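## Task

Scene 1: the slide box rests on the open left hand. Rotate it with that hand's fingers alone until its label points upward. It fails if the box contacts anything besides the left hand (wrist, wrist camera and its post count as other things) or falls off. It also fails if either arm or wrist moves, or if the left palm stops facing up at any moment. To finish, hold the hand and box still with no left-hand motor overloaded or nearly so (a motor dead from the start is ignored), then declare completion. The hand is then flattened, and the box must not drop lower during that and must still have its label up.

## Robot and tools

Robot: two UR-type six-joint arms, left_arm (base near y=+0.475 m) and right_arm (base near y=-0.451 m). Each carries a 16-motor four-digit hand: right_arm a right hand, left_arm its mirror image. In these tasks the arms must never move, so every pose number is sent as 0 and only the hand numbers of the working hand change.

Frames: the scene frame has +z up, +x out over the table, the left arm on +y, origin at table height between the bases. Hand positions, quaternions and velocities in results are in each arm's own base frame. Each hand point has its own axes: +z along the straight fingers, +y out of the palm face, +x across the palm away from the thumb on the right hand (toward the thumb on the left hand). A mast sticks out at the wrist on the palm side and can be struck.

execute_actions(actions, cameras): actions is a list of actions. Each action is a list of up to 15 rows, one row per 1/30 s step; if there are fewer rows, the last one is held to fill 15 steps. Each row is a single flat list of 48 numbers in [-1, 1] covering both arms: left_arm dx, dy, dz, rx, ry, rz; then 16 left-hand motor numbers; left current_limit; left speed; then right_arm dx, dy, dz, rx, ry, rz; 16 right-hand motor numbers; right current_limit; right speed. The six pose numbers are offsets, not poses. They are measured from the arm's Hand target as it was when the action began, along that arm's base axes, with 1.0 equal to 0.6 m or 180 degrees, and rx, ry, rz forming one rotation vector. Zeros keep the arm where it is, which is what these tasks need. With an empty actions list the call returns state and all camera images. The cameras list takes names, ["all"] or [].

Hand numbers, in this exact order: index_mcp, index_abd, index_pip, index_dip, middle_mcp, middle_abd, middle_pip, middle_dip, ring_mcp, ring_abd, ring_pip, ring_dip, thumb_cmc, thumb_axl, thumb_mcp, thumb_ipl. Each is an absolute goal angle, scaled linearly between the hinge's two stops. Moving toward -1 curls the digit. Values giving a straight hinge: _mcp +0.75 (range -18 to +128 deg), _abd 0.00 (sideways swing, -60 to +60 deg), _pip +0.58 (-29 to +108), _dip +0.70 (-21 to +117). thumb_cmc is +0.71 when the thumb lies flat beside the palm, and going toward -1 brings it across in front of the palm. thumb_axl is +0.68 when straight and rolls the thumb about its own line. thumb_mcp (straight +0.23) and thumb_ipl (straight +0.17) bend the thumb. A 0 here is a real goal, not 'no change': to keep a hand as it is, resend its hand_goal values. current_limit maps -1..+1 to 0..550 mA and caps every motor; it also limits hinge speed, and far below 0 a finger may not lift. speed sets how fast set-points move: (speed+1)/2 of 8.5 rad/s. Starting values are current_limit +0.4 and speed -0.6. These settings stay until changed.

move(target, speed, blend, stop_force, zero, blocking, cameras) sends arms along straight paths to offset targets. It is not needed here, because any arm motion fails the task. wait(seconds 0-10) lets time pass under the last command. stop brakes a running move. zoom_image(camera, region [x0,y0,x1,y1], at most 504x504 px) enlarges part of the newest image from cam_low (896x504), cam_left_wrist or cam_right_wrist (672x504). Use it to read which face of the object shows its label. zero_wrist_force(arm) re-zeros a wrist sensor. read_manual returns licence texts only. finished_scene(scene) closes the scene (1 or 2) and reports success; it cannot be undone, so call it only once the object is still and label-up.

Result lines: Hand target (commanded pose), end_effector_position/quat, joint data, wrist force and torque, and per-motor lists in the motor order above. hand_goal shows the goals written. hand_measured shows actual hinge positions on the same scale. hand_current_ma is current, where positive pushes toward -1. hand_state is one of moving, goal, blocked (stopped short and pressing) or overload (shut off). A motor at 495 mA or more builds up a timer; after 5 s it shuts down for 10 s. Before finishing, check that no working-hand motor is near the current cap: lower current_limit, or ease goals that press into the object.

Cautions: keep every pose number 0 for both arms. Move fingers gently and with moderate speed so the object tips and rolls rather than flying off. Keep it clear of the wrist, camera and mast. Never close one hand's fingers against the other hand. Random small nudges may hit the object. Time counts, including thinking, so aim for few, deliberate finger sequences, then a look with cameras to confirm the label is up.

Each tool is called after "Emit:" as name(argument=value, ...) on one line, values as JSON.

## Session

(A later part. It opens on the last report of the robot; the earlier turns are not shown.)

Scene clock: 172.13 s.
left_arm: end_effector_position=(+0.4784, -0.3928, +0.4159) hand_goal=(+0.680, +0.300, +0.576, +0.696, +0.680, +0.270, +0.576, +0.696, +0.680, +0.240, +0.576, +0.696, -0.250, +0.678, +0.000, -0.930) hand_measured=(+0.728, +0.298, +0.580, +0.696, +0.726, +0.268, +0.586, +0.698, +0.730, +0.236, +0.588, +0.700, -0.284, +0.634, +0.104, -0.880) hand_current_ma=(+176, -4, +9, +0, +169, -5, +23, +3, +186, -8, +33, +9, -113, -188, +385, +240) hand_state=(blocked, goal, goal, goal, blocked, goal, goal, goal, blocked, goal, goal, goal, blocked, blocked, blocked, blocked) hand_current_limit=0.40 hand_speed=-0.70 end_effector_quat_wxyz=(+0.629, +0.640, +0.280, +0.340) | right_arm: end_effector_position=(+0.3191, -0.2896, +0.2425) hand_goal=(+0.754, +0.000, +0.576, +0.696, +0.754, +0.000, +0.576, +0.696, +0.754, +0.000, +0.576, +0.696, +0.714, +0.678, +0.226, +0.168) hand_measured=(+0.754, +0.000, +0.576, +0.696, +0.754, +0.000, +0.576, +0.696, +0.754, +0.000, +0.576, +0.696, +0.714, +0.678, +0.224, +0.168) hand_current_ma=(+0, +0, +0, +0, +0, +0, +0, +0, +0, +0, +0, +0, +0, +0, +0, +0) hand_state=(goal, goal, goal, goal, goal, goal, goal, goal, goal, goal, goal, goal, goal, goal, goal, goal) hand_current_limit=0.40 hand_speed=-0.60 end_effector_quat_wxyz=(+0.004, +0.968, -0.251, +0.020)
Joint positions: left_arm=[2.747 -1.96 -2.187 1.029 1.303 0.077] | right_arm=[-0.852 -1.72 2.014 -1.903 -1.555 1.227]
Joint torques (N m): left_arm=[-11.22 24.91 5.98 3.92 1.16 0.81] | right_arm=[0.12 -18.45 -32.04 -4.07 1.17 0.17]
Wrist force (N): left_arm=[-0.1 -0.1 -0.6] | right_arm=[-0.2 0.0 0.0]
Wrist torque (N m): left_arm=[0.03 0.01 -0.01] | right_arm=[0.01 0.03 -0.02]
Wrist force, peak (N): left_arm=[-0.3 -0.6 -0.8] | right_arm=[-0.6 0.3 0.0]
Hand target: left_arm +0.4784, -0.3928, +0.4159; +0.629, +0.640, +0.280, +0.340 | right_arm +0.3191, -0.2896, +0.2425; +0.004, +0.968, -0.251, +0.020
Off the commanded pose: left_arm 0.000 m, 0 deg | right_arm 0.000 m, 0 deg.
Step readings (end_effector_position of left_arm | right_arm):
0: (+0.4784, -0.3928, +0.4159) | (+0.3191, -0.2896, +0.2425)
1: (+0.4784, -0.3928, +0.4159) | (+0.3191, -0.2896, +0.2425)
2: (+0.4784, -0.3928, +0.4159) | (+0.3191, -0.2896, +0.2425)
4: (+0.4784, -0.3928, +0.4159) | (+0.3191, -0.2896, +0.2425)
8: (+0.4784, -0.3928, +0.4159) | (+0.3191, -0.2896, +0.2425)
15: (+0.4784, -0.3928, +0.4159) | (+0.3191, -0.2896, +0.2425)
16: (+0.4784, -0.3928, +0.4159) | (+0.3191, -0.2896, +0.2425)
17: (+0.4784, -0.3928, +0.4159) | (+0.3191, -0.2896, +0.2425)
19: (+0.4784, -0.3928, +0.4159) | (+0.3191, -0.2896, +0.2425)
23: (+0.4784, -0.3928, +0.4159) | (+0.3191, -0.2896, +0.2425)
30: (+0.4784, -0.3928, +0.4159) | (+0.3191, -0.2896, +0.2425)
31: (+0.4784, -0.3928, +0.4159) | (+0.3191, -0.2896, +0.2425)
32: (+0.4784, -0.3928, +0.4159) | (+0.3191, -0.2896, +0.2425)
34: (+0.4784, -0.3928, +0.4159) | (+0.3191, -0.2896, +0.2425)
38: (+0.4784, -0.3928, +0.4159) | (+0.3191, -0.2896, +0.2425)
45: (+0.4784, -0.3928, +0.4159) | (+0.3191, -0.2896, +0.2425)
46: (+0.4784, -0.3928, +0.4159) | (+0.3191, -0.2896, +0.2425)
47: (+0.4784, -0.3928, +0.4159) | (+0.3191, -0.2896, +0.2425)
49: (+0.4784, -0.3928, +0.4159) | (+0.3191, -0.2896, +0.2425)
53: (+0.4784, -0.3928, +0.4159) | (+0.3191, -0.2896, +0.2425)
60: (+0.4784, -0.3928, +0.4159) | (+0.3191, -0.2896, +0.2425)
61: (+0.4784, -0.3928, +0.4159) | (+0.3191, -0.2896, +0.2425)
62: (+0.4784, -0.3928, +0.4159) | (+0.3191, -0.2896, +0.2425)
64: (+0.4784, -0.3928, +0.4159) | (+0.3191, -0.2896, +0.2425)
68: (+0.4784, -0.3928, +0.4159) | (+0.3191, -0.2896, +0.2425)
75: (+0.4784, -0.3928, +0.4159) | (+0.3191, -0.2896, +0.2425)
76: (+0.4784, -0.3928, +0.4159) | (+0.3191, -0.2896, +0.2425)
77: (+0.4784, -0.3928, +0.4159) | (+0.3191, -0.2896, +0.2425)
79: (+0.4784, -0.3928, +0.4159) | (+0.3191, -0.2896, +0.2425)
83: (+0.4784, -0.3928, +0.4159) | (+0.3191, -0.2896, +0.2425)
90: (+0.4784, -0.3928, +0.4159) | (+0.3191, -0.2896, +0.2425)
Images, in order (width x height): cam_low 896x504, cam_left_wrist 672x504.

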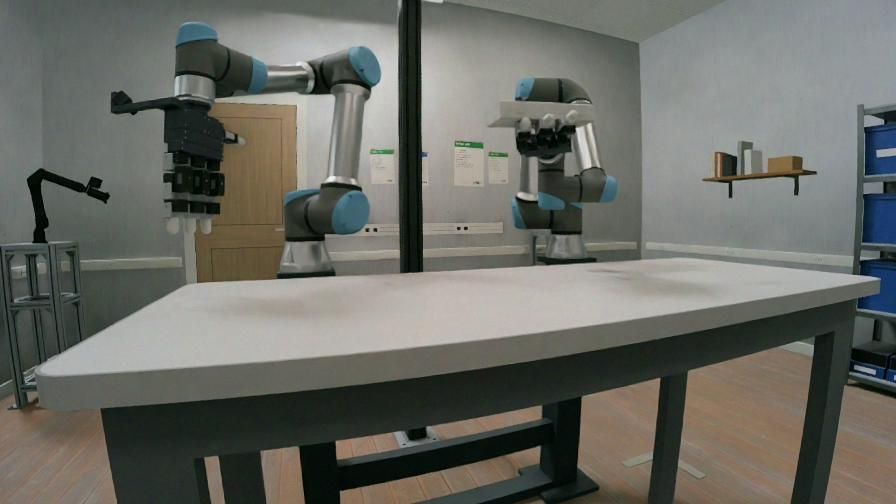

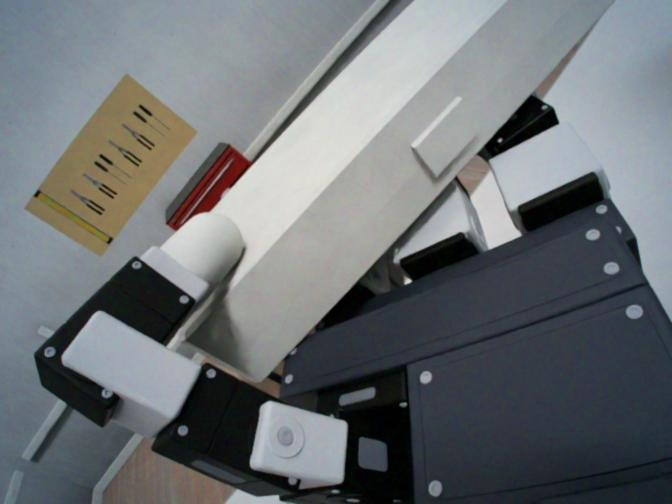

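Emit:
execute_actions(actions=[[[0,0,0,0,0,0,0.68,-0.5,0.576,0.696,0.68,-0.5,0.576,0.696,0.68,-0.5,0.576,0.696,-0.25,0.677,0.0,-0.93,0.4,-0.85,0,0,0,0,0,0,0.754,0,0.576,0.696,0.754,0,0.576,0.696,0.754,0,0.576,0.696,0.714,0.678,0.226,0.168,0.4,-0.6]]], cameras=["cam_left_wrist","cam_low"])

Emit:
zoom_image(camera="cam_low", region=[485, 80, 615, 165])

Scene clock: 182.90 s.
left_arm: end_effector_position=(+0.4784, -0.3928, +0.4159) hand_goal=(+0.680, -0.500, +0.576, +0.696, +0.680, -0.500, +0.576, +0.696, +0.680, -0.500, +0.576, +0.696, -0.250, +0.678, +0.000, -0.930) hand_measured=(+0.728, -0.494, +0.580, +0.696, +0.716, -0.496, +0.586, +0.698, +0.712, -0.496, +0.588, +0.700, -0.284, +0.634, +0.104, -0.880) hand_current_ma=(+176, +9, +9, +0, +120, +6, +23, +3, +105, +6, +33, +9, -113, -188, +385, +240) hand_state=(blocked, goal, goal, goal, blocked, goal, goal, goal, blocked, goal, goal, goal, blocked, blocked, blocked, blocked) hand_current_limit=0.40 hand_speed=-0.85 end_effector_quat_wxyz=(+0.629, +0.640, +0.280, +0.340) | right_arm: end_effector_position=(+0.3191, -0.2896, +0.2425) hand_goal=(+0.754, +0.000, +0.576, +0.696, +0.754, +0.000, +0.576, +0.696, +0.754, +0.000, +0.576, +0.696, +0.714, +0.678, +0.226, +0.168) hand_measured=(+0.754, +0.000, +0.576, +0.696, +0.754, +0.000, +0.576, +0.696, +0.754, +0.000, +0.576, +0.696, +0.714, +0.678, +0.224, +0.168) hand_current_ma=(+0, +0, +0, +0, +0, +0, +0, +0, +0, +0, +0, +0, +0, +0, +0, +0) hand_state=(goal, goal, goal, goal, goal, goal, goal, goal, goal, goal, goal, goal, goal, goal, goal, goal) hand_current_limit=0.40 hand_speed=-0.60 end_effector_quat_wxyz=(+0.004, +0.968, -0.251, +0.020)
Joint positions: left_arm=[2.747 -1.96 -2.187 1.029 1.303 0.077] | right_arm=[-0.852 -1.72 2.014 -1.903 -1.555 1.227]
Joint torques (N m): left_arm=[-11.49 25.05 5.28 3.46 0.68 0.82] | right_arm=[-0.66 -20.09 -32.91 -4.06 1.25 0.24]
Wrist force (N): left_arm=[-0.3 -0.2 -0.6] | right_arm=[0.0 0.1 -0.2]
Wrist torque (N m): left_arm=[-0.02 0.04 0.05] | right_arm=[0.04 0.01 0.00]
Wrist force, peak (N): left_arm=[-0.3 -0.1 -1.1] | right_arm=[-0.2 0.6 0.3]
Hand target: left_arm +0.4784, -0.3928, +0.4159; +0.629, +0.640, +0.280, +0.340 | right_arm +0.3191, -0.2896, +0.2425; +0.004, +0.968, -0.251, +0.020
Off the commanded pose: left_arm 0.000 m, 0 deg | right_arm 0.000 m, 0 deg.
Step readings (end_effector_position of left_arm | right_arm):
0: (+0.4784, -0.3928, +0.4159) | (+0.3191, -0.2896, +0.2425)
1: (+0.4784, -0.3928, +0.4159) | (+0.3191, -0.2896, +0.2425)
2: (+0.4784, -0.3928, +0.4159) | (+0.3191, -0.2896, +0.2425)
4: (+0.4784, -0.3928, +0.4159) | (+0.3191, -0.2896, +0.2425)
8: (+0.4784, -0.3928, +0.4159) | (+0.3191, -0.2896, +0.2425)
15: (+0.4784, -0.3928, +0.4159) | (+0.3191, -0.2896, +0.2425)
Images, in order (width x height): cam_low 896x504, cam_left_wrist 672x504.

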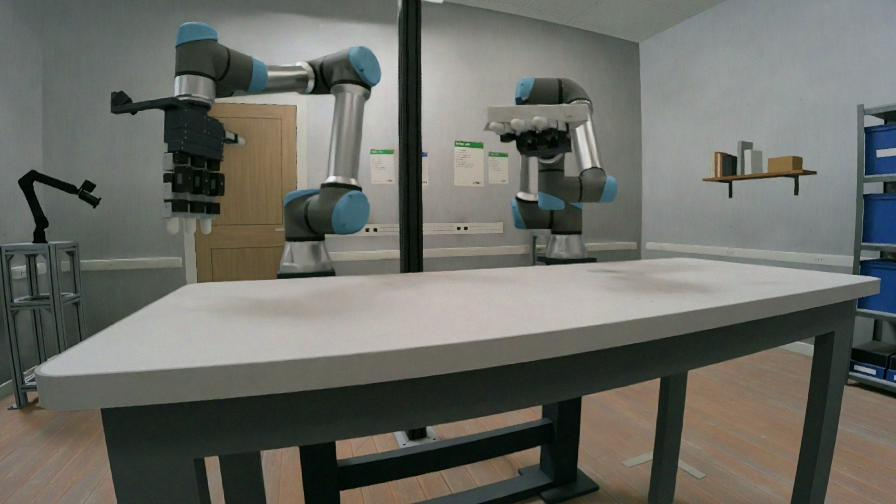

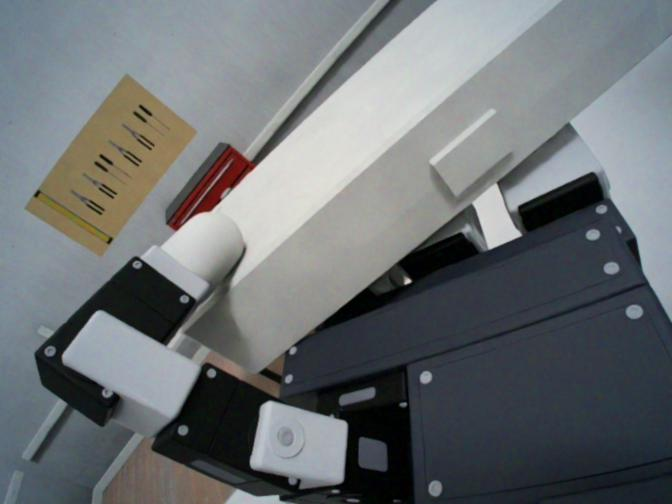

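Scaled by 3.877 from the camera's 896x504 image, which has a finer 1280x720 frame.

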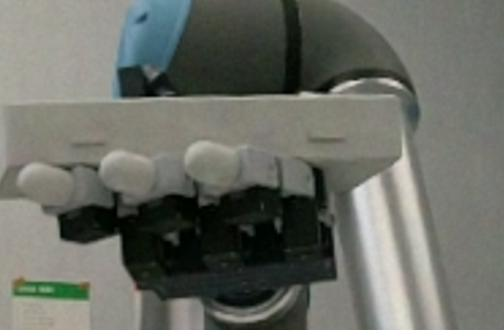

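Emit:
execute_actions(actions=[[[0,0,0,0,0,0,0.68,-0.5,0.576,0.696,0.68,-0.5,0.576,0.696,0.68,-0.5,0.576,0.696,-0.28,0.677,0.45,-0.8,0.4,-0.7,0,0,0,0,0,0,0.754,0,0.576,0.696,0.754,0,0.576,0.696,0.754,0,0.576,0.696,0.714,0.678,0.226,0.168,0.4,-0.6]],[[0,0,0,0,0,0,0.68,-0.5,0.576,0.696,0.68,-0.5,0.576,0.696,0.68,-0.5,0.576,0.696,-0.07,0.677,0.45,-0.3,0.4,-0.7,0,0,0,0,0,0,0.754,0,0.576,0.696,0.754,0,0.576,0.696,0.754,0,0.576,0.696,0.714,0.678,0.226,0.168,0.4,-0.6]],[[0,0,0,0,0,0,0.68,-0.5,0.576,0.696,0.68,-0.5,0.576,0.696,0.68,-0.5,0.576,0.696,-0.07,0.677,0.3,0.168,0.4,-0.7,0,0,0,0,0,0,0.754,0,0.576,0.696,0.754,0,0.576,0.696,0.754,0,0.576,0.696,0.714,0.678,0.226,0.168,0.4,-0.6]],[[0,0,0,0,0,0,0.68,-0.5,0.576,0.696,0.68,-0.5,0.576,0.696,0.68,-0.5,0.576,0.696,-0.07,0.677,-0.1,0.168,0.4,-0.8,0,0,0,0,0,0,0.754,0,0.576,0.696,0.754,0,0.576,0.696,0.754,0,0.576,0.696,0.714,0.678,0.226,0.168,0.4,-0.6]]], cameras=["cam_left_wrist"])

Emit:
execute_actions(actions=[[[0,0,0,0,0,0,0.68,-0.5,0.576,0.696,0.68,-0.5,0.576,0.696,0.68,-0.5,0.576,0.696,-0.07,0.677,-0.45,0.168,0.4,-0.85,0,0,0,0,0,0,0.754,0,0.576,0.696,0.754,0,0.576,0.696,0.754,0,0.576,0.696,0.714,0.678,0.226,0.168,0.4,-0.6]]], cameras=["cam_left_wrist"])

Scene clock: 213.80 s.
left_arm: end_effector_position=(+0.4784, -0.3928, +0.4159) hand_goal=(+0.680, -0.500, +0.576, +0.696, +0.680, -0.500, +0.576, +0.696, +0.680, -0.500, +0.576, +0.696, -0.070, +0.678, -0.100, +0.168) hand_measured=(+0.704, -0.498, +0.580, +0.696, +0.704, -0.498, +0.584, +0.698, +0.712, -0.498, +0.588, +0.700, -0.068, +0.676, -0.100, +0.166) hand_current_ma=(+79, +4, +9, +0, +75, +5, +19, +3, +105, +2, +33, +9, +4, -2, +1, -6) hand_state=(blocked, goal, goal, goal, blocked, goal, goal, goal, blocked, goal, goal, goal, goal, goal, goal, goal) hand_current_limit=0.40 hand_speed=-0.80 end_effector_quat_wxyz=(+0.629, +0.640, +0.280, +0.340) | right_arm: end_effector_position=(+0.3191, -0.2896, +0.2425) hand_goal=(+0.754, +0.000, +0.576, +0.696, +0.754, +0.000, +0.576, +0.696, +0.754, +0.000, +0.576, +0.696, +0.714, +0.678, +0.226, +0.168) hand_measured=(+0.754, +0.000, +0.576, +0.696, +0.754, +0.000, +0.576, +0.696, +0.754, +0.000, +0.576, +0.696, +0.714, +0.678, +0.224, +0.168) hand_current_ma=(+0, +0, +0, +0, +0, +0, +0, +0, +0, +0, +0, +0, +0, +0, +0, +0) hand_state=(goal, goal, goal, goal, goal, goal, goal, goal, goal, goal, goal, goal, goal, goal, goal, goal) hand_current_limit=0.40 hand_speed=-0.60 end_effector_quat_wxyz=(+0.004, +0.968, -0.251, +0.020)
Joint positions: left_arm=[2.747 -1.96 -2.187 1.029 1.303 0.077] | right_arm=[-0.852 -1.72 2.014 -1.903 -1.555 1.227]
Joint torques (N m): left_arm=[-10.1 25.43 5.1 1.95 0.58 0.77] | right_arm=[-0.24 -19.87 -32.53 -3.9 1.49 0.36]
Wrist force (N): left_arm=[-0.2 -0.4 -0.7] | right_arm=[-0.1 0.2 -0.2]
Wrist torque (N m): left_arm=[-0.02 0.01 0.05] | right_arm=[0.05 0.01 0.00]
Wrist force, peak (N): left_arm=[-0.7 -0.4 -0.7] | right_arm=[-0.5 -0.1 0.4]
Hand target: left_arm +0.4784, -0.3928, +0.4159; +0.629, +0.640, +0.280, +0.340 | right_arm +0.3191, -0.2896, +0.2425; +0.004, +0.968, -0.251, +0.020
Off the commanded pose: left_arm 0.000 m, 0 deg | right_arm 0.000 m, 0 deg.
Step readings (end_effector_position of left_arm | right_arm):
0: (+0.4784, -0.3928, +0.4159) | (+0.3191, -0.2896, +0.2425)
1: (+0.4784, -0.3928, +0.4159) | (+0.3191, -0.2896, +0.2425)
2: (+0.4784, -0.3928, +0.4159) | (+0.3191, -0.2896, +0.2425)
4: (+0.4784, -0.3928, +0.4159) | (+0.3191, -0.2896, +0.2425)
8: (+0.4784, -0.3928, +0.4159) | (+0.3191, -0.2896, +0.2425)
15: (+0.4784, -0.3928, +0.4159) | (+0.3191, -0.2896, +0.2425)
16: (+0.4784, -0.3928, +0.4159) | (+0.3191, -0.2896, +0.2425)
17: (+0.4784, -0.3928, +0.4159) | (+0.3191, -0.2896, +0.2425)
19: (+0.4784, -0.3928, +0.4159) | (+0.3191, -0.2896, +0.2425)
23: (+0.4784, -0.3928, +0.4159) | (+0.3191, -0.2896, +0.2425)
30: (+0.4784, -0.3928, +0.4159) | (+0.3191, -0.2896, +0.2425)
31: (+0.4784, -0.3928, +0.4159) | (+0.3191, -0.2896, +0.2425)
32: (+0.4784, -0.3928, +0.4159) | (+0.3191, -0.2896, +0.2425)
34: (+0.4784, -0.3928, +0.4159) | (+0.3191, -0.2896, +0.2425)
38: (+0.4784, -0.3928, +0.4159) | (+0.3191, -0.2896, +0.2425)
45: (+0.4784, -0.3928, +0.4159) | (+0.3191, -0.2896, +0.2425)
46: (+0.4784, -0.3928, +0.4159) | (+0.3191, -0.2896, +0.2425)
47: (+0.4784, -0.3928, +0.4159) | (+0.3191, -0.2896, +0.2425)
49: (+0.4784, -0.3928, +0.4159) | (+0.3191, -0.2896, +0.2425)
53: (+0.4784, -0.3928, +0.4159) | (+0.3191, -0.2896, +0.2425)
60: (+0.4784, -0.3928, +0.4159) | (+0.3191, -0.2896, +0.2425)
Images, in order (width x height): cam_left_wrist 672x504.

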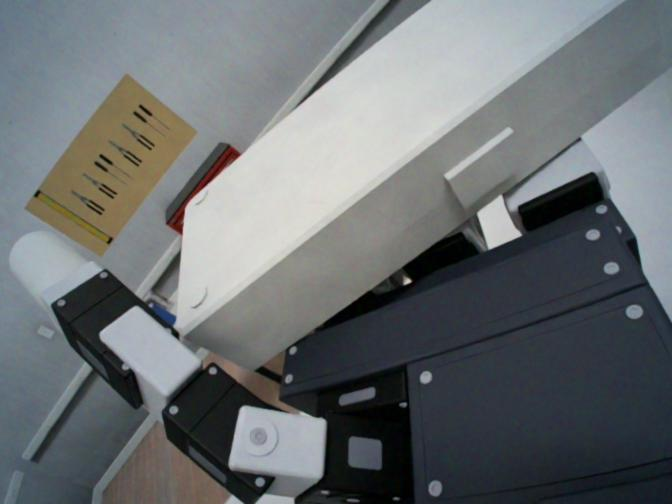

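Scene clock: 214.93 s.
left_arm: end_effector_position=(+0.4784, -0.3928, +0.4159) hand_goal=(+0.680, -0.500, +0.576, +0.696, +0.680, -0.500, +0.576, +0.696, +0.680, -0.500, +0.576, +0.696, -0.070, +0.678, -0.450, +0.168) hand_measured=(+0.704, -0.498, +0.580, +0.696, +0.704, -0.498, +0.584, +0.698, +0.700, -0.502, +0.584, +0.700, -0.068, +0.678, -0.452, +0.166) hand_current_ma=(+78, +4, +9, +0, +76, +3, +18, +3, +62, -2, +21, +7, +4, +0, -3, -4) hand_state=(blocked, goal, goal, goal, blocked, goal, goal, goal, blocked, goal, goal, goal, goal, goal, goal, goal) hand_current_limit=0.40 hand_speed=-0.85 end_effector_quat_wxyz=(+0.629, +0.640, +0.280, +0.340) | right_arm: end_effector_position=(+0.3191, -0.2896, +0.2425) hand_goal=(+0.754, +0.000, +0.576, +0.696, +0.754, +0.000, +0.576, +0.696, +0.754, +0.000, +0.576, +0.696, +0.714, +0.678, +0.226, +0.168) hand_measured=(+0.754, +0.000, +0.576, +0.696, +0.754, +0.000, +0.576, +0.696, +0.754, +0.000, +0.576, +0.696, +0.714, +0.678, +0.224, +0.168) hand_current_ma=(+0, +0, +0, +0, +0, +0, +0, +0, +0, +0, +0, +0, +0, +0, +0, +0) hand_state=(goal, goal, goal, goal, goal, goal, goal, goal, goal, goal, goal, goal, goal, goal, goal, goal) hand_current_limit=0.40 hand_speed=-0.60 end_effector_quat_wxyz=(+0.004, +0.968, -0.251, +0.020)
Joint positions: left_arm=[2.747 -1.96 -2.187 1.029 1.303 0.077] | right_arm=[-0.852 -1.72 2.014 -1.903 -1.555 1.227]
Joint torques (N m): left_arm=[-10.07 25.8 4.88 2.04 0.64 0.79] | right_arm=[0.2 -20.62 -31.54 -3.99 1.57 0.23]
Wrist force (N): left_arm=[-0.4 -0.3 -0.5] | right_arm=[0.0 -0.2 -0.1]
Wrist torque (N m): left_arm=[-0.04 0.05 0.03] | right_arm=[-0.01 0.01 0.00]
Wrist force, peak (N): left_arm=[-0.7 -0.2 -0.8] | right_arm=[-0.5 0.3 0.0]
Hand target: left_arm +0.4784, -0.3928, +0.4159; +0.629, +0.640, +0.280, +0.340 | right_arm +0.3191, -0.2896, +0.2425; +0.004, +0.968, -0.251, +0.020
Off the commanded pose: left_arm 0.000 m, 0 deg | right_arm 0.000 m, 0 deg.
Step readings (end_effector_position of left_arm | right_arm):
0: (+0.4784, -0.3928, +0.4159) | (+0.3191, -0.2896, +0.2425)
1: (+0.4784, -0.3928, +0.4159) | (+0.3191, -0.2896, +0.2425)
2: (+0.4784, -0.3928, +0.4159) | (+0.3191, -0.2896, +0.2425)
4: (+0.4784, -0.3928, +0.4159) | (+0.3191, -0.2896, +0.2425)
8: (+0.4784, -0.3928, +0.4159) | (+0.3191, -0.2896, +0.2425)
15: (+0.4784, -0.3928, +0.4159) | (+0.3191, -0.2896, +0.2425)
Images, in order (width x height): cam_left_wrist 672x504.

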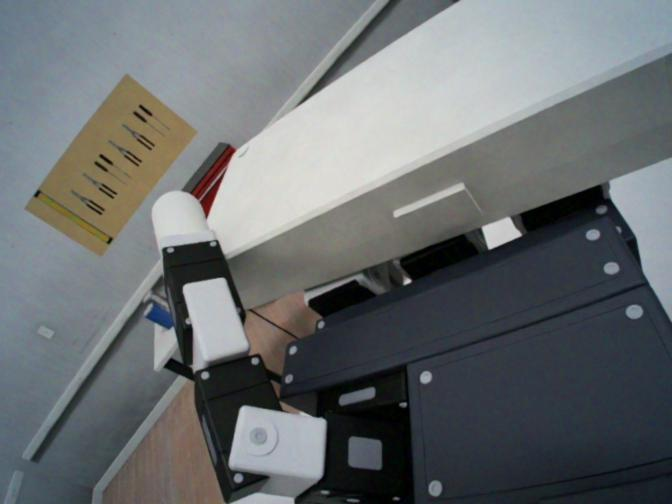

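Emit:
execute_actions(actions=[[[0,0,0,0,0,0,0.92,-0.5,0.576,0.696,0.68,-0.5,0.576,0.696,0.68,-0.5,0.576,0.696,-0.07,0.677,0.2,0.168,0.4,-0.7,0,0,0,0,0,0,0.754,0,0.576,0.696,0.754,0,0.576,0.696,0.754,0,0.576,0.696,0.714,0.678,0.226,0.168,0.4,-0.6]],[[0,0,0,0,0,0,0.92,0,0.576,0.696,0.68,-0.5,0.576,0.696,0.68,-0.5,0.576,0.696,-0.3,0.677,0.3,0.168,0.4,-0.7,0,0,0,0,0,0,0.754,0,0.576,0.696,0.754,0,0.576,0.696,0.754,0,0.576,0.696,0.714,0.678,0.226,0.168,0.4,-0.6]],[[0,0,0,0,0,0,0.7,0,0.576,0.696,0.68,-0.5,0.576,0.696,0.68,-0.5,0.576,0.696,-0.57,0.677,0.25,0.168,0.4,-0.7,0,0,0,0,0,0,0.754,0,0.576,0.696,0.754,0,0.576,0.696,0.754,0,0.576,0.696,0.714,0.678,0.226,0.168,0.4,-0.6]],[[0,0,0,0,0,0,0.7,0,0.576,0.696,0.92,-0.5,0.576,0.696,0.68,-0.5,0.576,0.696,-0.57,0.3,0.23,0.168,0.4,-0.7,0,0,0,0,0,0,0.754,0,0.576,0.696,0.754,0,0.576,0.696,0.754,0,0.576,0.696,0.714,0.678,0.226,0.168,0.4,-0.6]],[[0,0,0,0,0,0,0.7,0,0.576,0.696,0.92,0,0.576,0.696,0.68,-0.5,0.576,0.696,-0.57,-0.16,0.23,0.168,0.4,-0.7,0,0,0,0,0,0,0.754,0,0.576,0.696,0.754,0,0.576,0.696,0.754,0,0.576,0.696,0.714,0.678,0.226,0.168,0.4,-0.6]],[[0,0,0,0,0,0,0.7,0,0.576,0.696,0.7,0,0.576,0.696,0.68,-0.5,0.576,0.696,-0.57,-0.16,0.23,0.168,0.4,-0.7,0,0,0,0,0,0,0.754,0,0.576,0.696,0.754,0,0.576,0.696,0.754,0,0.576,0.696,0.714,0.678,0.226,0.168,0.4,-0.6]],[[0,0,0,0,0,0,0.7,0,0.576,0.696,0.7,0,0.576,0.696,0.92,-0.5,0.576,0.696,-0.57,-0.16,0.23,0.168,0.4,-0.7,0,0,0,0,0,0,0.754,0,0.576,0.696,0.754,0,0.576,0.696,0.754,0,0.576,0.696,0.714,0.678,0.226,0.168,0.4,-0.6]],[[0,0,0,0,0,0,0.7,0,0.576,0.696,0.7,0,0.576,0.696,0.92,0,0.576,0.696,-0.57,-0.16,0.23,0.168,0.4,-0.7,0,0,0,0,0,0,0.754,0,0.576,0.696,0.754,0,0.576,0.696,0.754,0,0.576,0.696,0.714,0.678,0.226,0.168,0.4,-0.6]],[[0,0,0,0,0,0,0.7,0,0.576,0.696,0.7,0,0.576,0.696,0.7,0,0.576,0.696,-0.57,-0.16,0.23,0.168,0.4,-0.7,0,0,0,0,0,0,0.754,0,0.576,0.696,0.754,0,0.576,0.696,0.754,0,0.576,0.696,0.714,0.678,0.226,0.168,0.4,-0.6]]], cameras=["cam_left_wrist","cam_low"])

Emit:
zoom_image(camera="cam_low", region=[485, 80, 615, 165])

Scene clock: 250.23 s.
left_arm: end_effector_position=(+0.4784, -0.3928, +0.4159) hand_goal=(+0.700, +0.000, +0.576, +0.696, +0.700, +0.000, +0.576, +0.696, +0.700, +0.000, +0.576, +0.696, -0.570, -0.160, +0.230, +0.168) hand_measured=(+0.726, -0.004, +0.580, +0.696, +0.724, -0.004, +0.582, +0.698, +0.722, -0.004, +0.584, +0.700, -0.568, -0.158, +0.232, +0.166) hand_current_ma=(+80, -6, +9, +0, +77, -5, +15, +3, +70, -7, +18, +7, +4, +6, +5, -4) hand_state=(blocked, goal, goal, goal, blocked, goal, goal, goal, blocked, goal, goal, goal, goal, goal, goal, goal) hand_current_limit=0.40 hand_speed=-0.70 end_effector_quat_wxyz=(+0.629, +0.640, +0.280, +0.340) | right_arm: end_effector_position=(+0.3191, -0.2896, +0.2425) hand_goal=(+0.754, +0.000, +0.576, +0.696, +0.754, +0.000, +0.576, +0.696, +0.754, +0.000, +0.576, +0.696, +0.714, +0.678, +0.226, +0.168) hand_measured=(+0.754, +0.000, +0.576, +0.696, +0.754, +0.000, +0.576, +0.696, +0.754, +0.000, +0.576, +0.696, +0.714, +0.678, +0.224, +0.168) hand_current_ma=(+0, +0, +0, +0, +0, +0, +0, +0, +0, +0, +0, +0, +0, +0, +0, +0) hand_state=(goal, goal, goal, goal, goal, goal, goal, goal, goal, goal, goal, goal, goal, goal, goal, goal) hand_current_limit=0.40 hand_speed=-0.60 end_effector_quat_wxyz=(+0.004, +0.968, -0.251, +0.020)
Joint positions: left_arm=[2.747 -1.96 -2.187 1.029 1.303 0.077] | right_arm=[-0.852 -1.72 2.014 -1.903 -1.555 1.227]
Joint torques (N m): left_arm=[-10.79 26.65 5.53 0.34 0.5 0.74] | right_arm=[-0.09 -21.37 -33.01 -4.13 1.7 0.47]
Wrist force (N): left_arm=[-0.3 -0.5 -0.6] | right_arm=[0.0 0.0 0.0]
Wrist torque (N m): left_arm=[-0.06 0.03 0.04] | right_arm=[0.00 -0.01 0.01]
Wrist force, peak (N): left_arm=[-0.9 -0.4 -0.8] | right_arm=[-0.5 0.3 0.4]
Hand target: left_arm +0.4784, -0.3928, +0.4159; +0.629, +0.640, +0.280, +0.340 | right_arm +0.3191, -0.2896, +0.2425; +0.004, +0.968, -0.251, +0.020
Off the commanded pose: left_arm 0.000 m, 0 deg | right_arm 0.000 m, 0 deg.
Step readings (end_effector_position of left_arm | right_arm):
0: (+0.4784, -0.3928, +0.4159) | (+0.3191, -0.2896, +0.2425)
1: (+0.4784, -0.3928, +0.4159) | (+0.3191, -0.2896, +0.2425)
2: (+0.4784, -0.3928, +0.4159) | (+0.3191, -0.2896, +0.2425)
4: (+0.4784, -0.3928, +0.4159) | (+0.3191, -0.2896, +0.2425)
8: (+0.4784, -0.3928, +0.4159) | (+0.3191, -0.2896, +0.2425)
15: (+0.4784, -0.3928, +0.4159) | (+0.3191, -0.2896, +0.2425)
16: (+0.4784, -0.3928, +0.4159) | (+0.3191, -0.2896, +0.2425)
17: (+0.4784, -0.3928, +0.4159) | (+0.3191, -0.2896, +0.2425)
19: (+0.4784, -0.3928, +0.4159) | (+0.3191, -0.2896, +0.2425)
23: (+0.4784, -0.3928, +0.4159) | (+0.3191, -0.2896, +0.2425)
30: (+0.4784, -0.3928, +0.4159) | (+0.3191, -0.2896, +0.2425)
31: (+0.4784, -0.3928, +0.4159) | (+0.3191, -0.2896, +0.2425)
32: (+0.4784, -0.3928, +0.4159) | (+0.3191, -0.2896, +0.2425)
34: (+0.4784, -0.3928, +0.4159) | (+0.3191, -0.2896, +0.2425)
38: (+0.4784, -0.3928, +0.4159) | (+0.3191, -0.2896, +0.2425)
45: (+0.4784, -0.3928, +0.4159) | (+0.3191, -0.2896, +0.2425)
46: (+0.4784, -0.3928, +0.4159) | (+0.3191, -0.2896, +0.2425)
47: (+0.4784, -0.3928, +0.4159) | (+0.3191, -0.2896, +0.2425)
49: (+0.4784, -0.3928, +0.4159) | (+0.3191, -0.2896, +0.2425)
53: (+0.4784, -0.3928, +0.4159) | (+0.3191, -0.2896, +0.2425)
60: (+0.4784, -0.3928, +0.4159) | (+0.3191, -0.2896, +0.2425)
61: (+0.4784, -0.3928, +0.4159) | (+0.3191, -0.2896, +0.2425)
62: (+0.4784, -0.3928, +0.4159) | (+0.3191, -0.2896, +0.2425)
64: (+0.4784, -0.3928, +0.4159) | (+0.3191, -0.2896, +0.2425)
68: (+0.4784, -0.3928, +0.4159) | (+0.3191, -0.2896, +0.2425)
75: (+0.4784, -0.3928, +0.4159) | (+0.3191, -0.2896, +0.2425)
76: (+0.4784, -0.3928, +0.4159) | (+0.3191, -0.2896, +0.2425)
77: (+0.4784, -0.3928, +0.4159) | (+0.3191, -0.2896, +0.2425)
79: (+0.4784, -0.3928, +0.4159) | (+0.3191, -0.2896, +0.2425)
83: (+0.4784, -0.3928, +0.4159) | (+0.3191, -0.2896, +0.2425)
90: (+0.4784, -0.3928, +0.4159) | (+0.3191, -0.2896, +0.2425)
91: (+0.4784, -0.3928, +0.4159) | (+0.3191, -0.2896, +0.2425)
92: (+0.4784, -0.3928, +0.4159) | (+0.3191, -0.2896, +0.2425)
94: (+0.4784, -0.3928, +0.4159) | (+0.3191, -0.2896, +0.2425)
98: (+0.4784, -0.3928, +0.4159) | (+0.3191, -0.2896, +0.2425)
105: (+0.4784, -0.3928, +0.4159) | (+0.3191, -0.2896, +0.2425)
106: (+0.4784, -0.3928, +0.4159) | (+0.3191, -0.2896, +0.2425)
107: (+0.4784, -0.3928, +0.4159) | (+0.3191, -0.2896, +0.2425)
109: (+0.4784, -0.3928, +0.4159) | (+0.3191, -0.2896, +0.2425)
113: (+0.4784, -0.3928, +0.4159) | (+0.3191, -0.2896, +0.2425)
120: (+0.4784, -0.3928, +0.4159) | (+0.3191, -0.2896, +0.2425)
121: (+0.4784, -0.3928, +0.4159) | (+0.3191, -0.2896, +0.2425)
122: (+0.4784, -0.3928, +0.4159) | (+0.3191, -0.2896, +0.2425)
124: (+0.4784, -0.3928, +0.4159) | (+0.3191, -0.2896, +0.2425)
128: (+0.4784, -0.3928, +0.4159) | (+0.3191, -0.2896, +0.2425)
135: (+0.4784, -0.3928, +0.4159) | (+0.3191, -0.2896, +0.2425)
Images, in order (width x height): cam_low 896x504, cam_left_wrist 672x504.

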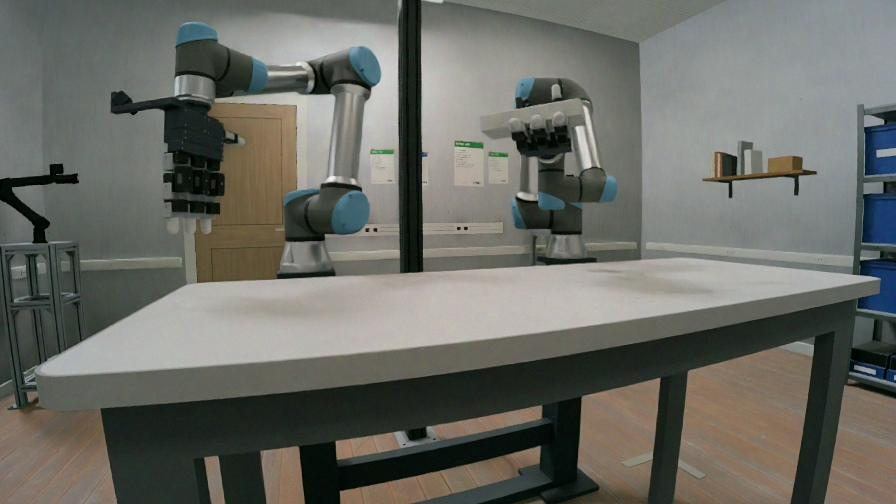

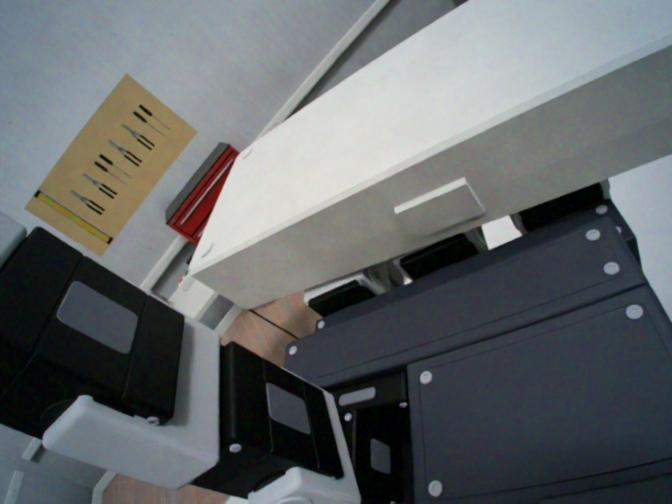

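Scaled by 3.877 from the camera's 896x504 image, which has a finer 1280x720 frame.

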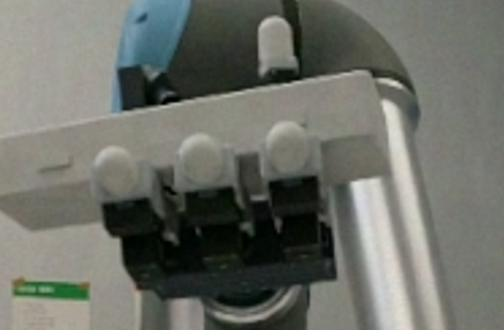

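Emit:
execute_actions(actions=[[[0,0,0,0,0,0,0.7,0,0.576,0.696,0.7,0,0.576,0.696,0.7,0,0.576,0.696,-0.57,-0.16,-0.2,0.168,0.4,-0.75,0,0,0,0,0,0,0.754,0,0.576,0.696,0.754,0,0.576,0.696,0.754,0,0.576,0.696,0.714,0.678,0.226,0.168,0.4,-0.6]],[[0,0,0,0,0,0,0.7,0,0.576,0.696,0.7,0,0.576,0.696,0.7,0,0.576,0.696,-0.57,-0.16,-0.62,0.168,0.4,-0.8,0,0,0,0,0,0,0.754,0,0.576,0.696,0.754,0,0.576,0.696,0.754,0,0.576,0.696,0.714,0.678,0.226,0.168,0.4,-0.6]]], cameras=["cam_left_wrist"])

Emit:
execute_actions(actions=[[[0,0,0,0,0,0,0.7,0,0.576,0.696,0.7,0,0.576,0.696,0.7,0,0.576,0.696,-0.57,0.05,-0.64,0.168,0.4,-0.9,0,0,0,0,0,0,0.754,0,0.576,0.696,0.754,0,0.576,0.696,0.754,0,0.576,0.696,0.714,0.678,0.226,0.168,0.4,-0.6]]], cameras=["cam_left_wrist"])

Scene clock: 264.37 s.
left_arm: end_effector_position=(+0.4784, -0.3928, +0.4159) hand_goal=(+0.700, +0.000, +0.576, +0.696, +0.700, +0.000, +0.576, +0.696, +0.700, +0.000, +0.576, +0.696, -0.570, -0.160, -0.620, +0.168) hand_measured=(+0.726, -0.004, +0.580, +0.696, +0.724, -0.004, +0.582, +0.698, +0.722, -0.004, +0.584, +0.700, -0.572, -0.158, -0.622, +0.166) hand_current_ma=(+80, -6, +9, +0, +77, -5, +15, +3, +70, -7, +18, +7, -4, +5, -6, -4) hand_state=(blocked, goal, goal, goal, blocked, goal, goal, goal, blocked, goal, goal, goal, goal, goal, goal, goal) hand_current_limit=0.40 hand_speed=-0.80 end_effector_quat_wxyz=(+0.629, +0.640, +0.280, +0.340) | right_arm: end_effector_position=(+0.3191, -0.2896, +0.2425) hand_goal=(+0.754, +0.000, +0.576, +0.696, +0.754, +0.000, +0.576, +0.696, +0.754, +0.000, +0.576, +0.696, +0.714, +0.678, +0.226, +0.168) hand_measured=(+0.754, +0.000, +0.576, +0.696, +0.754, +0.000, +0.576, +0.696, +0.754, +0.000, +0.576, +0.696, +0.714, +0.678, +0.224, +0.168) hand_current_ma=(+0, +0, +0, +0, +0, +0, +0, +0, +0, +0, +0, +0, +0, +0, +0, +0) hand_state=(goal, goal, goal, goal, goal, goal, goal, goal, goal, goal, goal, goal, goal, goal, goal, goal) hand_current_limit=0.40 hand_speed=-0.60 end_effector_quat_wxyz=(+0.004, +0.968, -0.251, +0.020)
Joint positions: left_arm=[2.747 -1.96 -2.187 1.029 1.303 0.077] | right_arm=[-0.852 -1.72 2.014 -1.903 -1.555 1.227]
Joint torques (N m): left_arm=[-10.71 26.83 6.53 0.2 0.31 0.76] | right_arm=[0.17 -21.45 -31.73 -3.96 1.7 0.45]
Wrist force (N): left_arm=[-0.3 -0.5 -0.6] | right_arm=[-0.2 0.4 -0.1]
Wrist torque (N m): left_arm=[-0.06 0.03 0.06] | right_arm=[0.07 0.03 0.00]
Wrist force, peak (N): left_arm=[-0.4 -0.3 -1.3] | right_arm=[-0.3 -0.1 0.6]
Hand target: left_arm +0.4784, -0.3928, +0.4159; +0.629, +0.640, +0.280, +0.340 | right_arm +0.3191, -0.2896, +0.2425; +0.004, +0.968, -0.251, +0.020
Off the commanded pose: left_arm 0.000 m, 0 deg | right_arm 0.000 m, 0 deg.
Step readings (end_effector_position of left_arm | right_arm):
0: (+0.4784, -0.3928, +0.4159) | (+0.3191, -0.2896, +0.2425)
1: (+0.4784, -0.3928, +0.4159) | (+0.3191, -0.2896, +0.2425)
2: (+0.4784, -0.3928, +0.4159) | (+0.3191, -0.2896, +0.2425)
4: (+0.4784, -0.3928, +0.4159) | (+0.3191, -0.2896, +0.2425)
8: (+0.4784, -0.3928, +0.4159) | (+0.3191, -0.2896, +0.2425)
15: (+0.4784, -0.3928, +0.4159) | (+0.3191, -0.2896, +0.2425)
16: (+0.4784, -0.3928, +0.4159) | (+0.3191, -0.2896, +0.2425)
17: (+0.4784, -0.3928, +0.4159) | (+0.3191, -0.2896, +0.2425)
19: (+0.4784, -0.3928, +0.4159) | (+0.3191, -0.2896, +0.2425)
23: (+0.4784, -0.3928, +0.4159) | (+0.3191, -0.2896, +0.2425)
30: (+0.4784, -0.3928, +0.4159) | (+0.3191, -0.2896, +0.2425)
Images, in order (width x height): cam_left_wrist 672x504.

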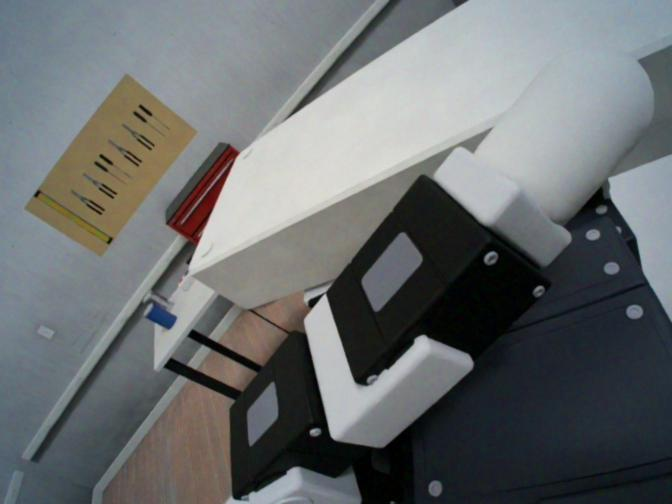

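Scene clock: 265.27 s.
left_arm: end_effector_position=(+0.4784, -0.3928, +0.4159) hand_goal=(+0.700, +0.000, +0.576, +0.696, +0.700, +0.000, +0.576, +0.696, +0.700, +0.000, +0.576, +0.696, -0.570, +0.050, -0.640, +0.168) hand_measured=(+0.726, -0.004, +0.580, +0.696, +0.724, -0.004, +0.582, +0.698, +0.722, -0.004, +0.584, +0.700, -0.572, +0.024, -0.640, +0.168) hand_current_ma=(+80, -6, +9, +0, +77, -5, +15, +3, +70, -7, +18, +7, -4, -95, -2, +0) hand_state=(blocked, goal, goal, goal, blocked, goal, goal, goal, blocked, goal, goal, goal, goal, blocked, goal, goal) hand_current_limit=0.40 hand_speed=-0.90 end_effector_quat_wxyz=(+0.629, +0.640, +0.280, +0.340) | right_arm: end_effector_position=(+0.3191, -0.2896, +0.2425) hand_goal=(+0.754, +0.000, +0.576, +0.696, +0.754, +0.000, +0.576, +0.696, +0.754, +0.000, +0.576, +0.696, +0.714, +0.678, +0.226, +0.168) hand_measured=(+0.754, +0.000, +0.576, +0.696, +0.754, +0.000, +0.576, +0.696, +0.754, +0.000, +0.576, +0.696, +0.714, +0.678, +0.224, +0.168) hand_current_ma=(+0, +0, +0, +0, +0, +0, +0, +0, +0, +0, +0, +0, +0, +0, +0, +0) hand_state=(goal, goal, goal, goal, goal, goal, goal, goal, goal, goal, goal, goal, goal, goal, goal, goal) hand_current_limit=0.40 hand_speed=-0.60 end_effector_quat_wxyz=(+0.004, +0.968, -0.251, +0.020)
Joint positions: left_arm=[2.747 -1.96 -2.187 1.029 1.303 0.077] | right_arm=[-0.852 -1.72 2.014 -1.903 -1.555 1.227]
Joint torques (N m): left_arm=[-10.47 26.61 5.69 0.16 0.15 0.64] | right_arm=[0.1 -22.15 -31.8 -3.99 1.77 0.46]
Wrist force (N): left_arm=[-0.3 -0.4 -0.7] | right_arm=[-0.2 -0.1 -0.1]
Wrist torque (N m): left_arm=[-0.02 0.03 0.06] | right_arm=[0.01 0.03 -0.01]
Wrist force, peak (N): left_arm=[-0.6 -0.3 -1.0] | right_arm=[-0.2 0.5 0.2]
Hand target: left_arm +0.4784, -0.3928, +0.4159; +0.629, +0.640, +0.280, +0.340 | right_arm +0.3191, -0.2896, +0.2425; +0.004, +0.968, -0.251, +0.020
Off the commanded pose: left_arm 0.000 m, 0 deg | right_arm 0.000 m, 0 deg.
Step readings (end_effector_position of left_arm | right_arm):
0: (+0.4784, -0.3928, +0.4159) | (+0.3191, -0.2896, +0.2425)
1: (+0.4784, -0.3928, +0.4159) | (+0.3191, -0.2896, +0.2425)
2: (+0.4784, -0.3928, +0.4159) | (+0.3191, -0.2896, +0.2425)
4: (+0.4784, -0.3928, +0.4159) | (+0.3191, -0.2896, +0.2425)
8: (+0.4784, -0.3928, +0.4159) | (+0.3191, -0.2896, +0.2425)
15: (+0.4784, -0.3928, +0.4159) | (+0.3191, -0.2896, +0.2425)
Images, in order (width x height): cam_left_wrist 672x504.

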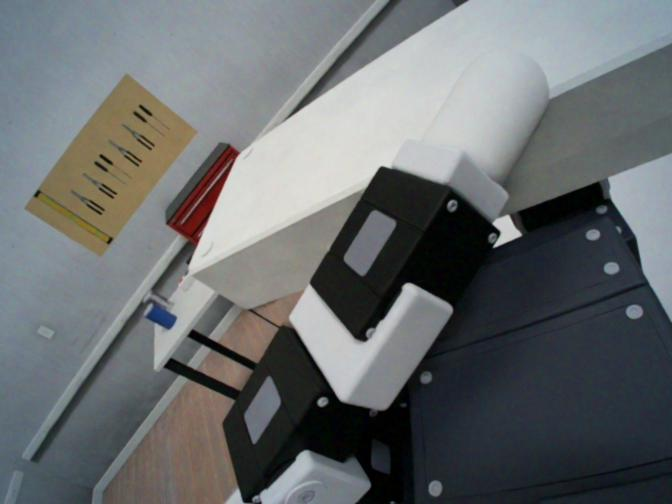

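Emit:
execute_actions(actions=[[[0,0,0,0,0,0,0.7,0,0.576,0.696,0.7,0,0.576,0.696,0.7,0,0.576,0.696,-0.57,0.3,-0.66,0.168,0.6,-0.9,0,0,0,0,0,0,0.754,0,0.576,0.696,0.754,0,0.576,0.696,0.754,0,0.576,0.696,0.714,0.678,0.226,0.168,0.4,-0.6]]], cameras=["cam_left_wrist"])

Emit:
execute_actions(actions=[[[0,0,0,0,0,0,0.7,0,0.576,0.696,0.7,0,0.576,0.696,0.7,0,0.576,0.696,-0.57,0.55,-0.66,0.168,0.6,-0.9,0,0,0,0,0,0,0.754,0,0.576,0.696,0.754,0,0.576,0.696,0.754,0,0.576,0.696,0.714,0.678,0.226,0.168,0.4,-0.6]]], cameras=["cam_left_wrist"])

Scene clock: 279.60 s.
left_arm: end_effector_position=(+0.4784, -0.3928, +0.4159) hand_goal=(+0.700, +0.000, +0.576, +0.696, +0.700, +0.000, +0.576, +0.696, +0.700, +0.000, +0.576, +0.696, -0.570, +0.300, -0.660, +0.168) hand_measured=(+0.726, -0.004, +0.580, +0.696, +0.724, -0.004, +0.582, +0.698, +0.722, -0.004, +0.584, +0.700, -0.568, +0.270, -0.646, +0.172) hand_current_ma=(+80, -6, +9, +0, +77, -5, +15, +3, +70, -7, +18, +7, +2, -113, +54, +13) hand_state=(blocked, goal, goal, goal, blocked, goal, goal, goal, blocked, goal, goal, goal, goal, blocked, goal, goal) hand_current_limit=0.60 hand_speed=-0.90 end_effector_quat_wxyz=(+0.629, +0.640, +0.280, +0.340) | right_arm: end_effector_position=(+0.3191, -0.2896, +0.2425) hand_goal=(+0.754, +0.000, +0.576, +0.696, +0.754, +0.000, +0.576, +0.696, +0.754, +0.000, +0.576, +0.696, +0.714, +0.678, +0.226, +0.168) hand_measured=(+0.754, +0.000, +0.576, +0.696, +0.754, +0.000, +0.576, +0.696, +0.754, +0.000, +0.576, +0.696, +0.714, +0.678, +0.224, +0.168) hand_current_ma=(+0, +0, +0, +0, +0, +0, +0, +0, +0, +0, +0, +0, +0, +0, +0, +0) hand_state=(goal, goal, goal, goal, goal, goal, goal, goal, goal, goal, goal, goal, goal, goal, goal, goal) hand_current_limit=0.40 hand_speed=-0.60 end_effector_quat_wxyz=(+0.004, +0.968, -0.251, +0.020)
Joint positions: left_arm=[2.747 -1.96 -2.187 1.029 1.303 0.077] | right_arm=[-0.852 -1.72 2.014 -1.903 -1.555 1.227]
Joint torques (N m): left_arm=[-10.17 27.12 5.95 0.31 -0.03 0.48] | right_arm=[-0.23 -20.56 -32.79 -4.1 1.92 0.64]
Wrist force (N): left_arm=[-0.7 -0.3 -0.7] | right_arm=[0.1 0.1 0.1]
Wrist torque (N m): left_arm=[0.05 0.08 0.00] | right_arm=[0.02 -0.01 0.02]
Wrist force, peak (N): left_arm=[-0.5 -0.4 -1.1] | right_arm=[-0.5 -0.1 0.4]
Hand target: left_arm +0.4784, -0.3928, +0.4159; +0.629, +0.640, +0.280, +0.340 | right_arm +0.3191, -0.2896, +0.2425; +0.004, +0.968, -0.251, +0.020
Off the commanded pose: left_arm 0.000 m, 0 deg | right_arm 0.000 m, 0 deg.
Step readings (end_effector_position of left_arm | right_arm):
0: (+0.4784, -0.3928, +0.4159) | (+0.3191, -0.2896, +0.2425)
1: (+0.4784, -0.3928, +0.4159) | (+0.3191, -0.2896, +0.2425)
2: (+0.4784, -0.3928, +0.4159) | (+0.3191, -0.2896, +0.2425)
4: (+0.4784, -0.3928, +0.4159) | (+0.3191, -0.2896, +0.2425)
8: (+0.4784, -0.3928, +0.4159) | (+0.3191, -0.2896, +0.2425)
15: (+0.4784, -0.3928, +0.4159) | (+0.3191, -0.2896, +0.2425)
Images, in order (width x height): cam_left_wrist 672x504.

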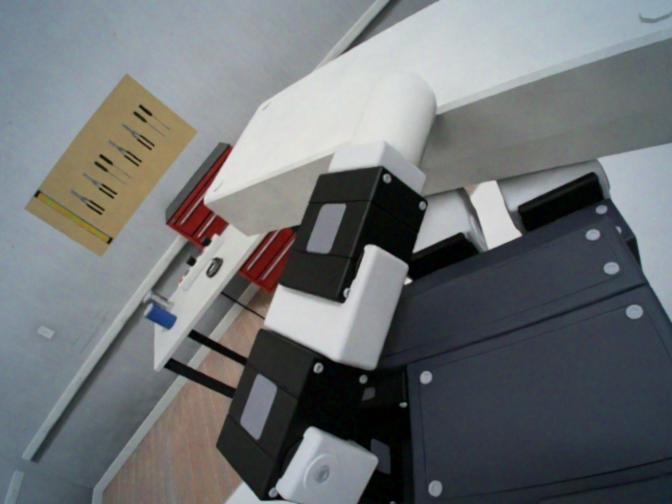

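Scene clock: 280.70 s.
left_arm: end_effector_position=(+0.4784, -0.3928, +0.4159) hand_goal=(+0.700, +0.000, +0.576, +0.696, +0.700, +0.000, +0.576, +0.696, +0.700, +0.000, +0.576, +0.696, -0.570, +0.550, -0.660, +0.168) hand_measured=(+0.726, -0.004, +0.582, +0.696, +0.724, -0.002, +0.582, +0.698, +0.722, -0.004, +0.584, +0.700, -0.568, +0.538, -0.652, +0.172) hand_current_ma=(+80, -5, +12, +1, +77, -5, +15, +3, +70, -7, +18, +7, +2, -42, +25, +14) hand_state=(blocked, goal, goal, goal, blocked, goal, goal, goal, blocked, goal, goal, goal, goal, goal, goal, goal) hand_current_limit=0.60 hand_speed=-0.90 end_effector_quat_wxyz=(+0.629, +0.640, +0.280, +0.340) | right_arm: end_effector_position=(+0.3191, -0.2896, +0.2425) hand_goal=(+0.754, +0.000, +0.576, +0.696, +0.754, +0.000, +0.576, +0.696, +0.754, +0.000, +0.576, +0.696, +0.714, +0.678, +0.226, +0.168) hand_measured=(+0.754, +0.000, +0.576, +0.696, +0.754, +0.000, +0.576, +0.696, +0.754, +0.000, +0.576, +0.696, +0.714, +0.678, +0.224, +0.168) hand_current_ma=(+0, +0, +0, +0, +0, +0, +0, +0, +0, +0, +0, +0, +0, +0, +0, +0) hand_state=(goal, goal, goal, goal, goal, goal, goal, goal, goal, goal, goal, goal, goal, goal, goal, goal) hand_current_limit=0.40 hand_speed=-0.60 end_effector_quat_wxyz=(+0.004, +0.968, -0.251, +0.020)
Joint positions: left_arm=[2.747 -1.96 -2.187 1.029 1.303 0.077] | right_arm=[-0.852 -1.72 2.014 -1.903 -1.555 1.227]
Joint torques (N m): left_arm=[-9.8 27.6 6.16 0.18 0.08 0.63] | right_arm=[-0.6 -22.42 -32.53 -4 1.85 0.36]
Wrist force (N): left_arm=[-0.7 -0.3 -0.7] | right_arm=[-0.1 -0.1 0.2]
Wrist torque (N m): left_arm=[0.06 0.07 -0.02] | right_arm=[-0.02 0.01 0.00]
Wrist force, peak (N): left_arm=[-0.5 -0.4 -1.1] | right_arm=[-0.5 0.1 0.0]
Hand target: left_arm +0.4784, -0.3928, +0.4159; +0.629, +0.640, +0.280, +0.340 | right_arm +0.3191, -0.2896, +0.2425; +0.004, +0.968, -0.251, +0.020
Off the commanded pose: left_arm 0.000 m, 0 deg | right_arm 0.000 m, 0 deg.
Step readings (end_effector_position of left_arm | right_arm):
0: (+0.4784, -0.3928, +0.4159) | (+0.3191, -0.2896, +0.2425)
1: (+0.4784, -0.3928, +0.4159) | (+0.3191, -0.2896, +0.2425)
2: (+0.4784, -0.3928, +0.4159) | (+0.3191, -0.2896, +0.2425)
4: (+0.4784, -0.3928, +0.4159) | (+0.3191, -0.2896, +0.2425)
8: (+0.4784, -0.3928, +0.4159) | (+0.3191, -0.2896, +0.2425)
15: (+0.4784, -0.3928, +0.4159) | (+0.3191, -0.2896, +0.2425)
Images, in order (width x height): cam_left_wrist 672x504.

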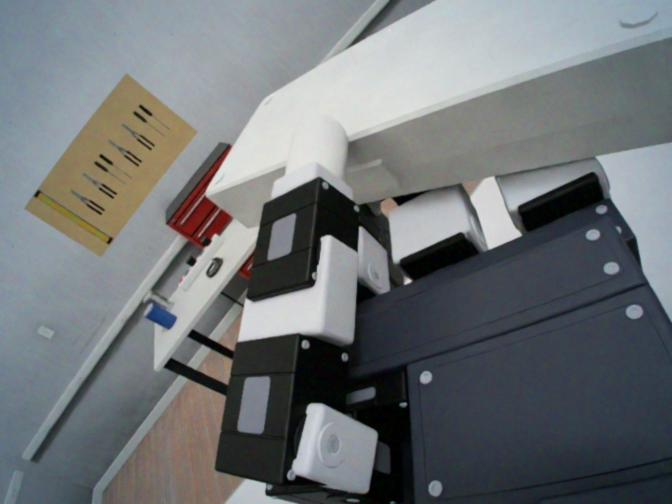

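Emit:
execute_actions(actions=[[[0,0,0,0,0,0,0.7,0,0.576,0.696,0.7,0,0.576,0.696,0.7,0,0.576,0.696,-0.57,0.1,-0.5,0.168,0.4,-0.7,0,0,0,0,0,0,0.754,0,0.576,0.696,0.754,0,0.576,0.696,0.754,0,0.576,0.696,0.714,0.678,0.226,0.168,0.4,-0.6]],[[0,0,0,0,0,0,0.7,0,0.576,0.696,0.7,0,0.576,0.696,0.7,0,0.576,0.696,-0.57,-0.25,-0.5,0.168,0.4,-0.7,0,0,0,0,0,0,0.754,0,0.576,0.696,0.754,0,0.576,0.696,0.754,0,0.576,0.696,0.714,0.678,0.226,0.168,0.4,-0.6]],[[0,0,0,0,0,0,0.7,0,0.576,0.696,0.7,0,0.576,0.696,0.7,0,0.576,0.696,-0.57,-0.25,-0.66,0.168,0.4,-0.8,0,0,0,0,0,0,0.754,0,0.576,0.696,0.754,0,0.576,0.696,0.754,0,0.576,0.696,0.714,0.678,0.226,0.168,0.4,-0.6]],[[0,0,0,0,0,0,0.7,0,0.576,0.696,0.7,0,0.576,0.696,0.7,0,0.576,0.696,-0.57,0.2,-0.66,0.168,0.4,-0.85,0,0,0,0,0,0,0.754,0,0.576,0.696,0.754,0,0.576,0.696,0.754,0,0.576,0.696,0.714,0.678,0.226,0.168,0.4,-0.6]],[[0,0,0,0,0,0,0.7,0,0.576,0.696,0.7,0,0.576,0.696,0.7,0,0.576,0.696,-0.57,0.2,-0.66,0.168,0.4,-0.85,0,0,0,0,0,0,0.754,0,0.576,0.696,0.754,0,0.576,0.696,0.754,0,0.576,0.696,0.714,0.678,0.226,0.168,0.4,-0.6]]], cameras=["cam_left_wrist"])

Scene clock: 306.67 s.
left_arm: end_effector_position=(+0.4784, -0.3928, +0.4159) hand_goal=(+0.700, +0.000, +0.576, +0.696, +0.700, +0.000, +0.576, +0.696, +0.700, +0.000, +0.576, +0.696, -0.570, +0.200, -0.660, +0.168) hand_measured=(+0.726, -0.004, +0.582, +0.696, +0.724, -0.002, +0.582, +0.698, +0.722, -0.004, +0.584, +0.700, -0.572, +0.198, -0.662, +0.168) hand_current_ma=(+80, -5, +12, +1, +77, -5, +15, +3, +70, -7, +18, +7, -5, -7, -6, +2) hand_state=(blocked, goal, goal, goal, blocked, goal, goal, goal, blocked, goal, goal, goal, goal, goal, goal, goal) hand_current_limit=0.40 hand_speed=-0.85 end_effector_quat_wxyz=(+0.629, +0.640, +0.280, +0.340) | right_arm: end_effector_position=(+0.3191, -0.2896, +0.2425) hand_goal=(+0.754, +0.000, +0.576, +0.696, +0.754, +0.000, +0.576, +0.696, +0.754, +0.000, +0.576, +0.696, +0.714, +0.678, +0.226, +0.168) hand_measured=(+0.754, +0.000, +0.576, +0.696, +0.754, +0.000, +0.576, +0.696, +0.754, +0.000, +0.576, +0.696, +0.714, +0.678, +0.224, +0.168) hand_current_ma=(+0, +0, +0, +0, +0, +0, +0, +0, +0, +0, +0, +0, +0, +0, +0, +0) hand_state=(goal, goal, goal, goal, goal, goal, goal, goal, goal, goal, goal, goal, goal, goal, goal, goal) hand_current_limit=0.40 hand_speed=-0.60 end_effector_quat_wxyz=(+0.004, +0.968, -0.251, +0.020)
Joint positions: left_arm=[2.747 -1.96 -2.187 1.029 1.303 0.077] | right_arm=[-0.852 -1.72 2.014 -1.903 -1.555 1.227]
Joint torques (N m): left_arm=[-9.64 27.74 5.46 0.25 -0.09 0.44] | right_arm=[0.36 -22.07 -32.56 -4.16 1.93 0.6]
Wrist force (N): left_arm=[-0.6 -0.2 -0.9] | right_arm=[0.1 -0.1 -0.1]
Wrist torque (N m): left_arm=[0.08 0.05 0.01] | right_arm=[0.00 -0.01 0.02]
Wrist force, peak (N): left_arm=[-0.4 -0.2 -1.3] | right_arm=[-0.6 0.0 -0.4]
Hand target: left_arm +0.4784, -0.3928, +0.4159; +0.629, +0.640, +0.280, +0.340 | right_arm +0.3191, -0.2896, +0.2425; +0.004, +0.968, -0.251, +0.020
Off the commanded pose: left_arm 0.000 m, 0 deg | right_arm 0.000 m, 0 deg.
Step readings (end_effector_position of left_arm | right_arm):
0: (+0.4784, -0.3928, +0.4159) | (+0.3191, -0.2896, +0.2425)
1: (+0.4784, -0.3928, +0.4159) | (+0.3191, -0.2896, +0.2425)
2: (+0.4784, -0.3928, +0.4159) | (+0.3191, -0.2896, +0.2425)
4: (+0.4784, -0.3928, +0.4159) | (+0.3191, -0.2896, +0.2425)
8: (+0.4784, -0.3928, +0.4159) | (+0.3191, -0.2896, +0.2425)
15: (+0.4784, -0.3928, +0.4159) | (+0.3191, -0.2896, +0.2425)
16: (+0.4784, -0.3928, +0.4159) | (+0.3191, -0.2896, +0.2425)
17: (+0.4784, -0.3928, +0.4159) | (+0.3191, -0.2896, +0.2425)
19: (+0.4784, -0.3928, +0.4159) | (+0.3191, -0.2896, +0.2425)
23: (+0.4784, -0.3928, +0.4159) | (+0.3191, -0.2896, +0.2425)
30: (+0.4784, -0.3928, +0.4159) | (+0.3191, -0.2896, +0.2425)
31: (+0.4784, -0.3928, +0.4159) | (+0.3191, -0.2896, +0.2425)
32: (+0.4784, -0.3928, +0.4159) | (+0.3191, -0.2896, +0.2425)
34: (+0.4784, -0.3928, +0.4159) | (+0.3191, -0.2896, +0.2425)
38: (+0.4784, -0.3928, +0.4159) | (+0.3191, -0.2896, +0.2425)
45: (+0.4784, -0.3928, +0.4159) | (+0.3191, -0.2896, +0.2425)
46: (+0.4784, -0.3928, +0.4159) | (+0.3191, -0.2896, +0.2425)
47: (+0.4784, -0.3928, +0.4159) | (+0.3191, -0.2896, +0.2425)
49: (+0.4784, -0.3928, +0.4159) | (+0.3191, -0.2896, +0.2425)
53: (+0.4784, -0.3928, +0.4159) | (+0.3191, -0.2896, +0.2425)
60: (+0.4784, -0.3928, +0.4159) | (+0.3191, -0.2896, +0.2425)
61: (+0.4784, -0.3928, +0.4159) | (+0.3191, -0.2896, +0.2425)
62: (+0.4784, -0.3928, +0.4159) | (+0.3191, -0.2896, +0.2425)
64: (+0.4784, -0.3928, +0.4159) | (+0.3191, -0.2896, +0.2425)
68: (+0.4784, -0.3928, +0.4159) | (+0.3191, -0.2896, +0.2425)
75: (+0.4784, -0.3928, +0.4159) | (+0.3191, -0.2896, +0.2425)
Images, in order (width x height): cam_left_wrist 672x504.

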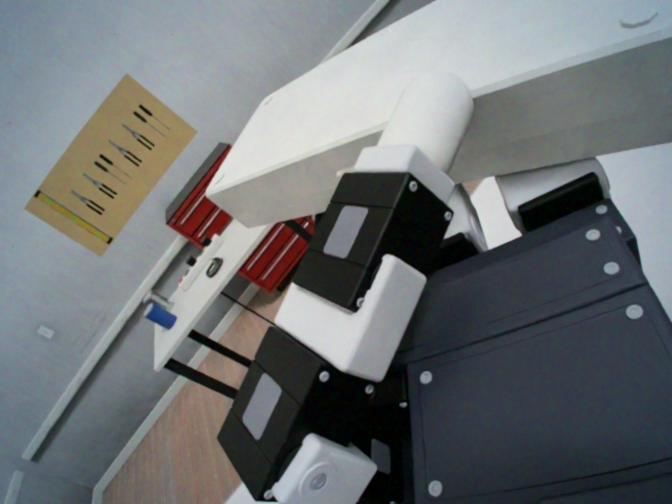

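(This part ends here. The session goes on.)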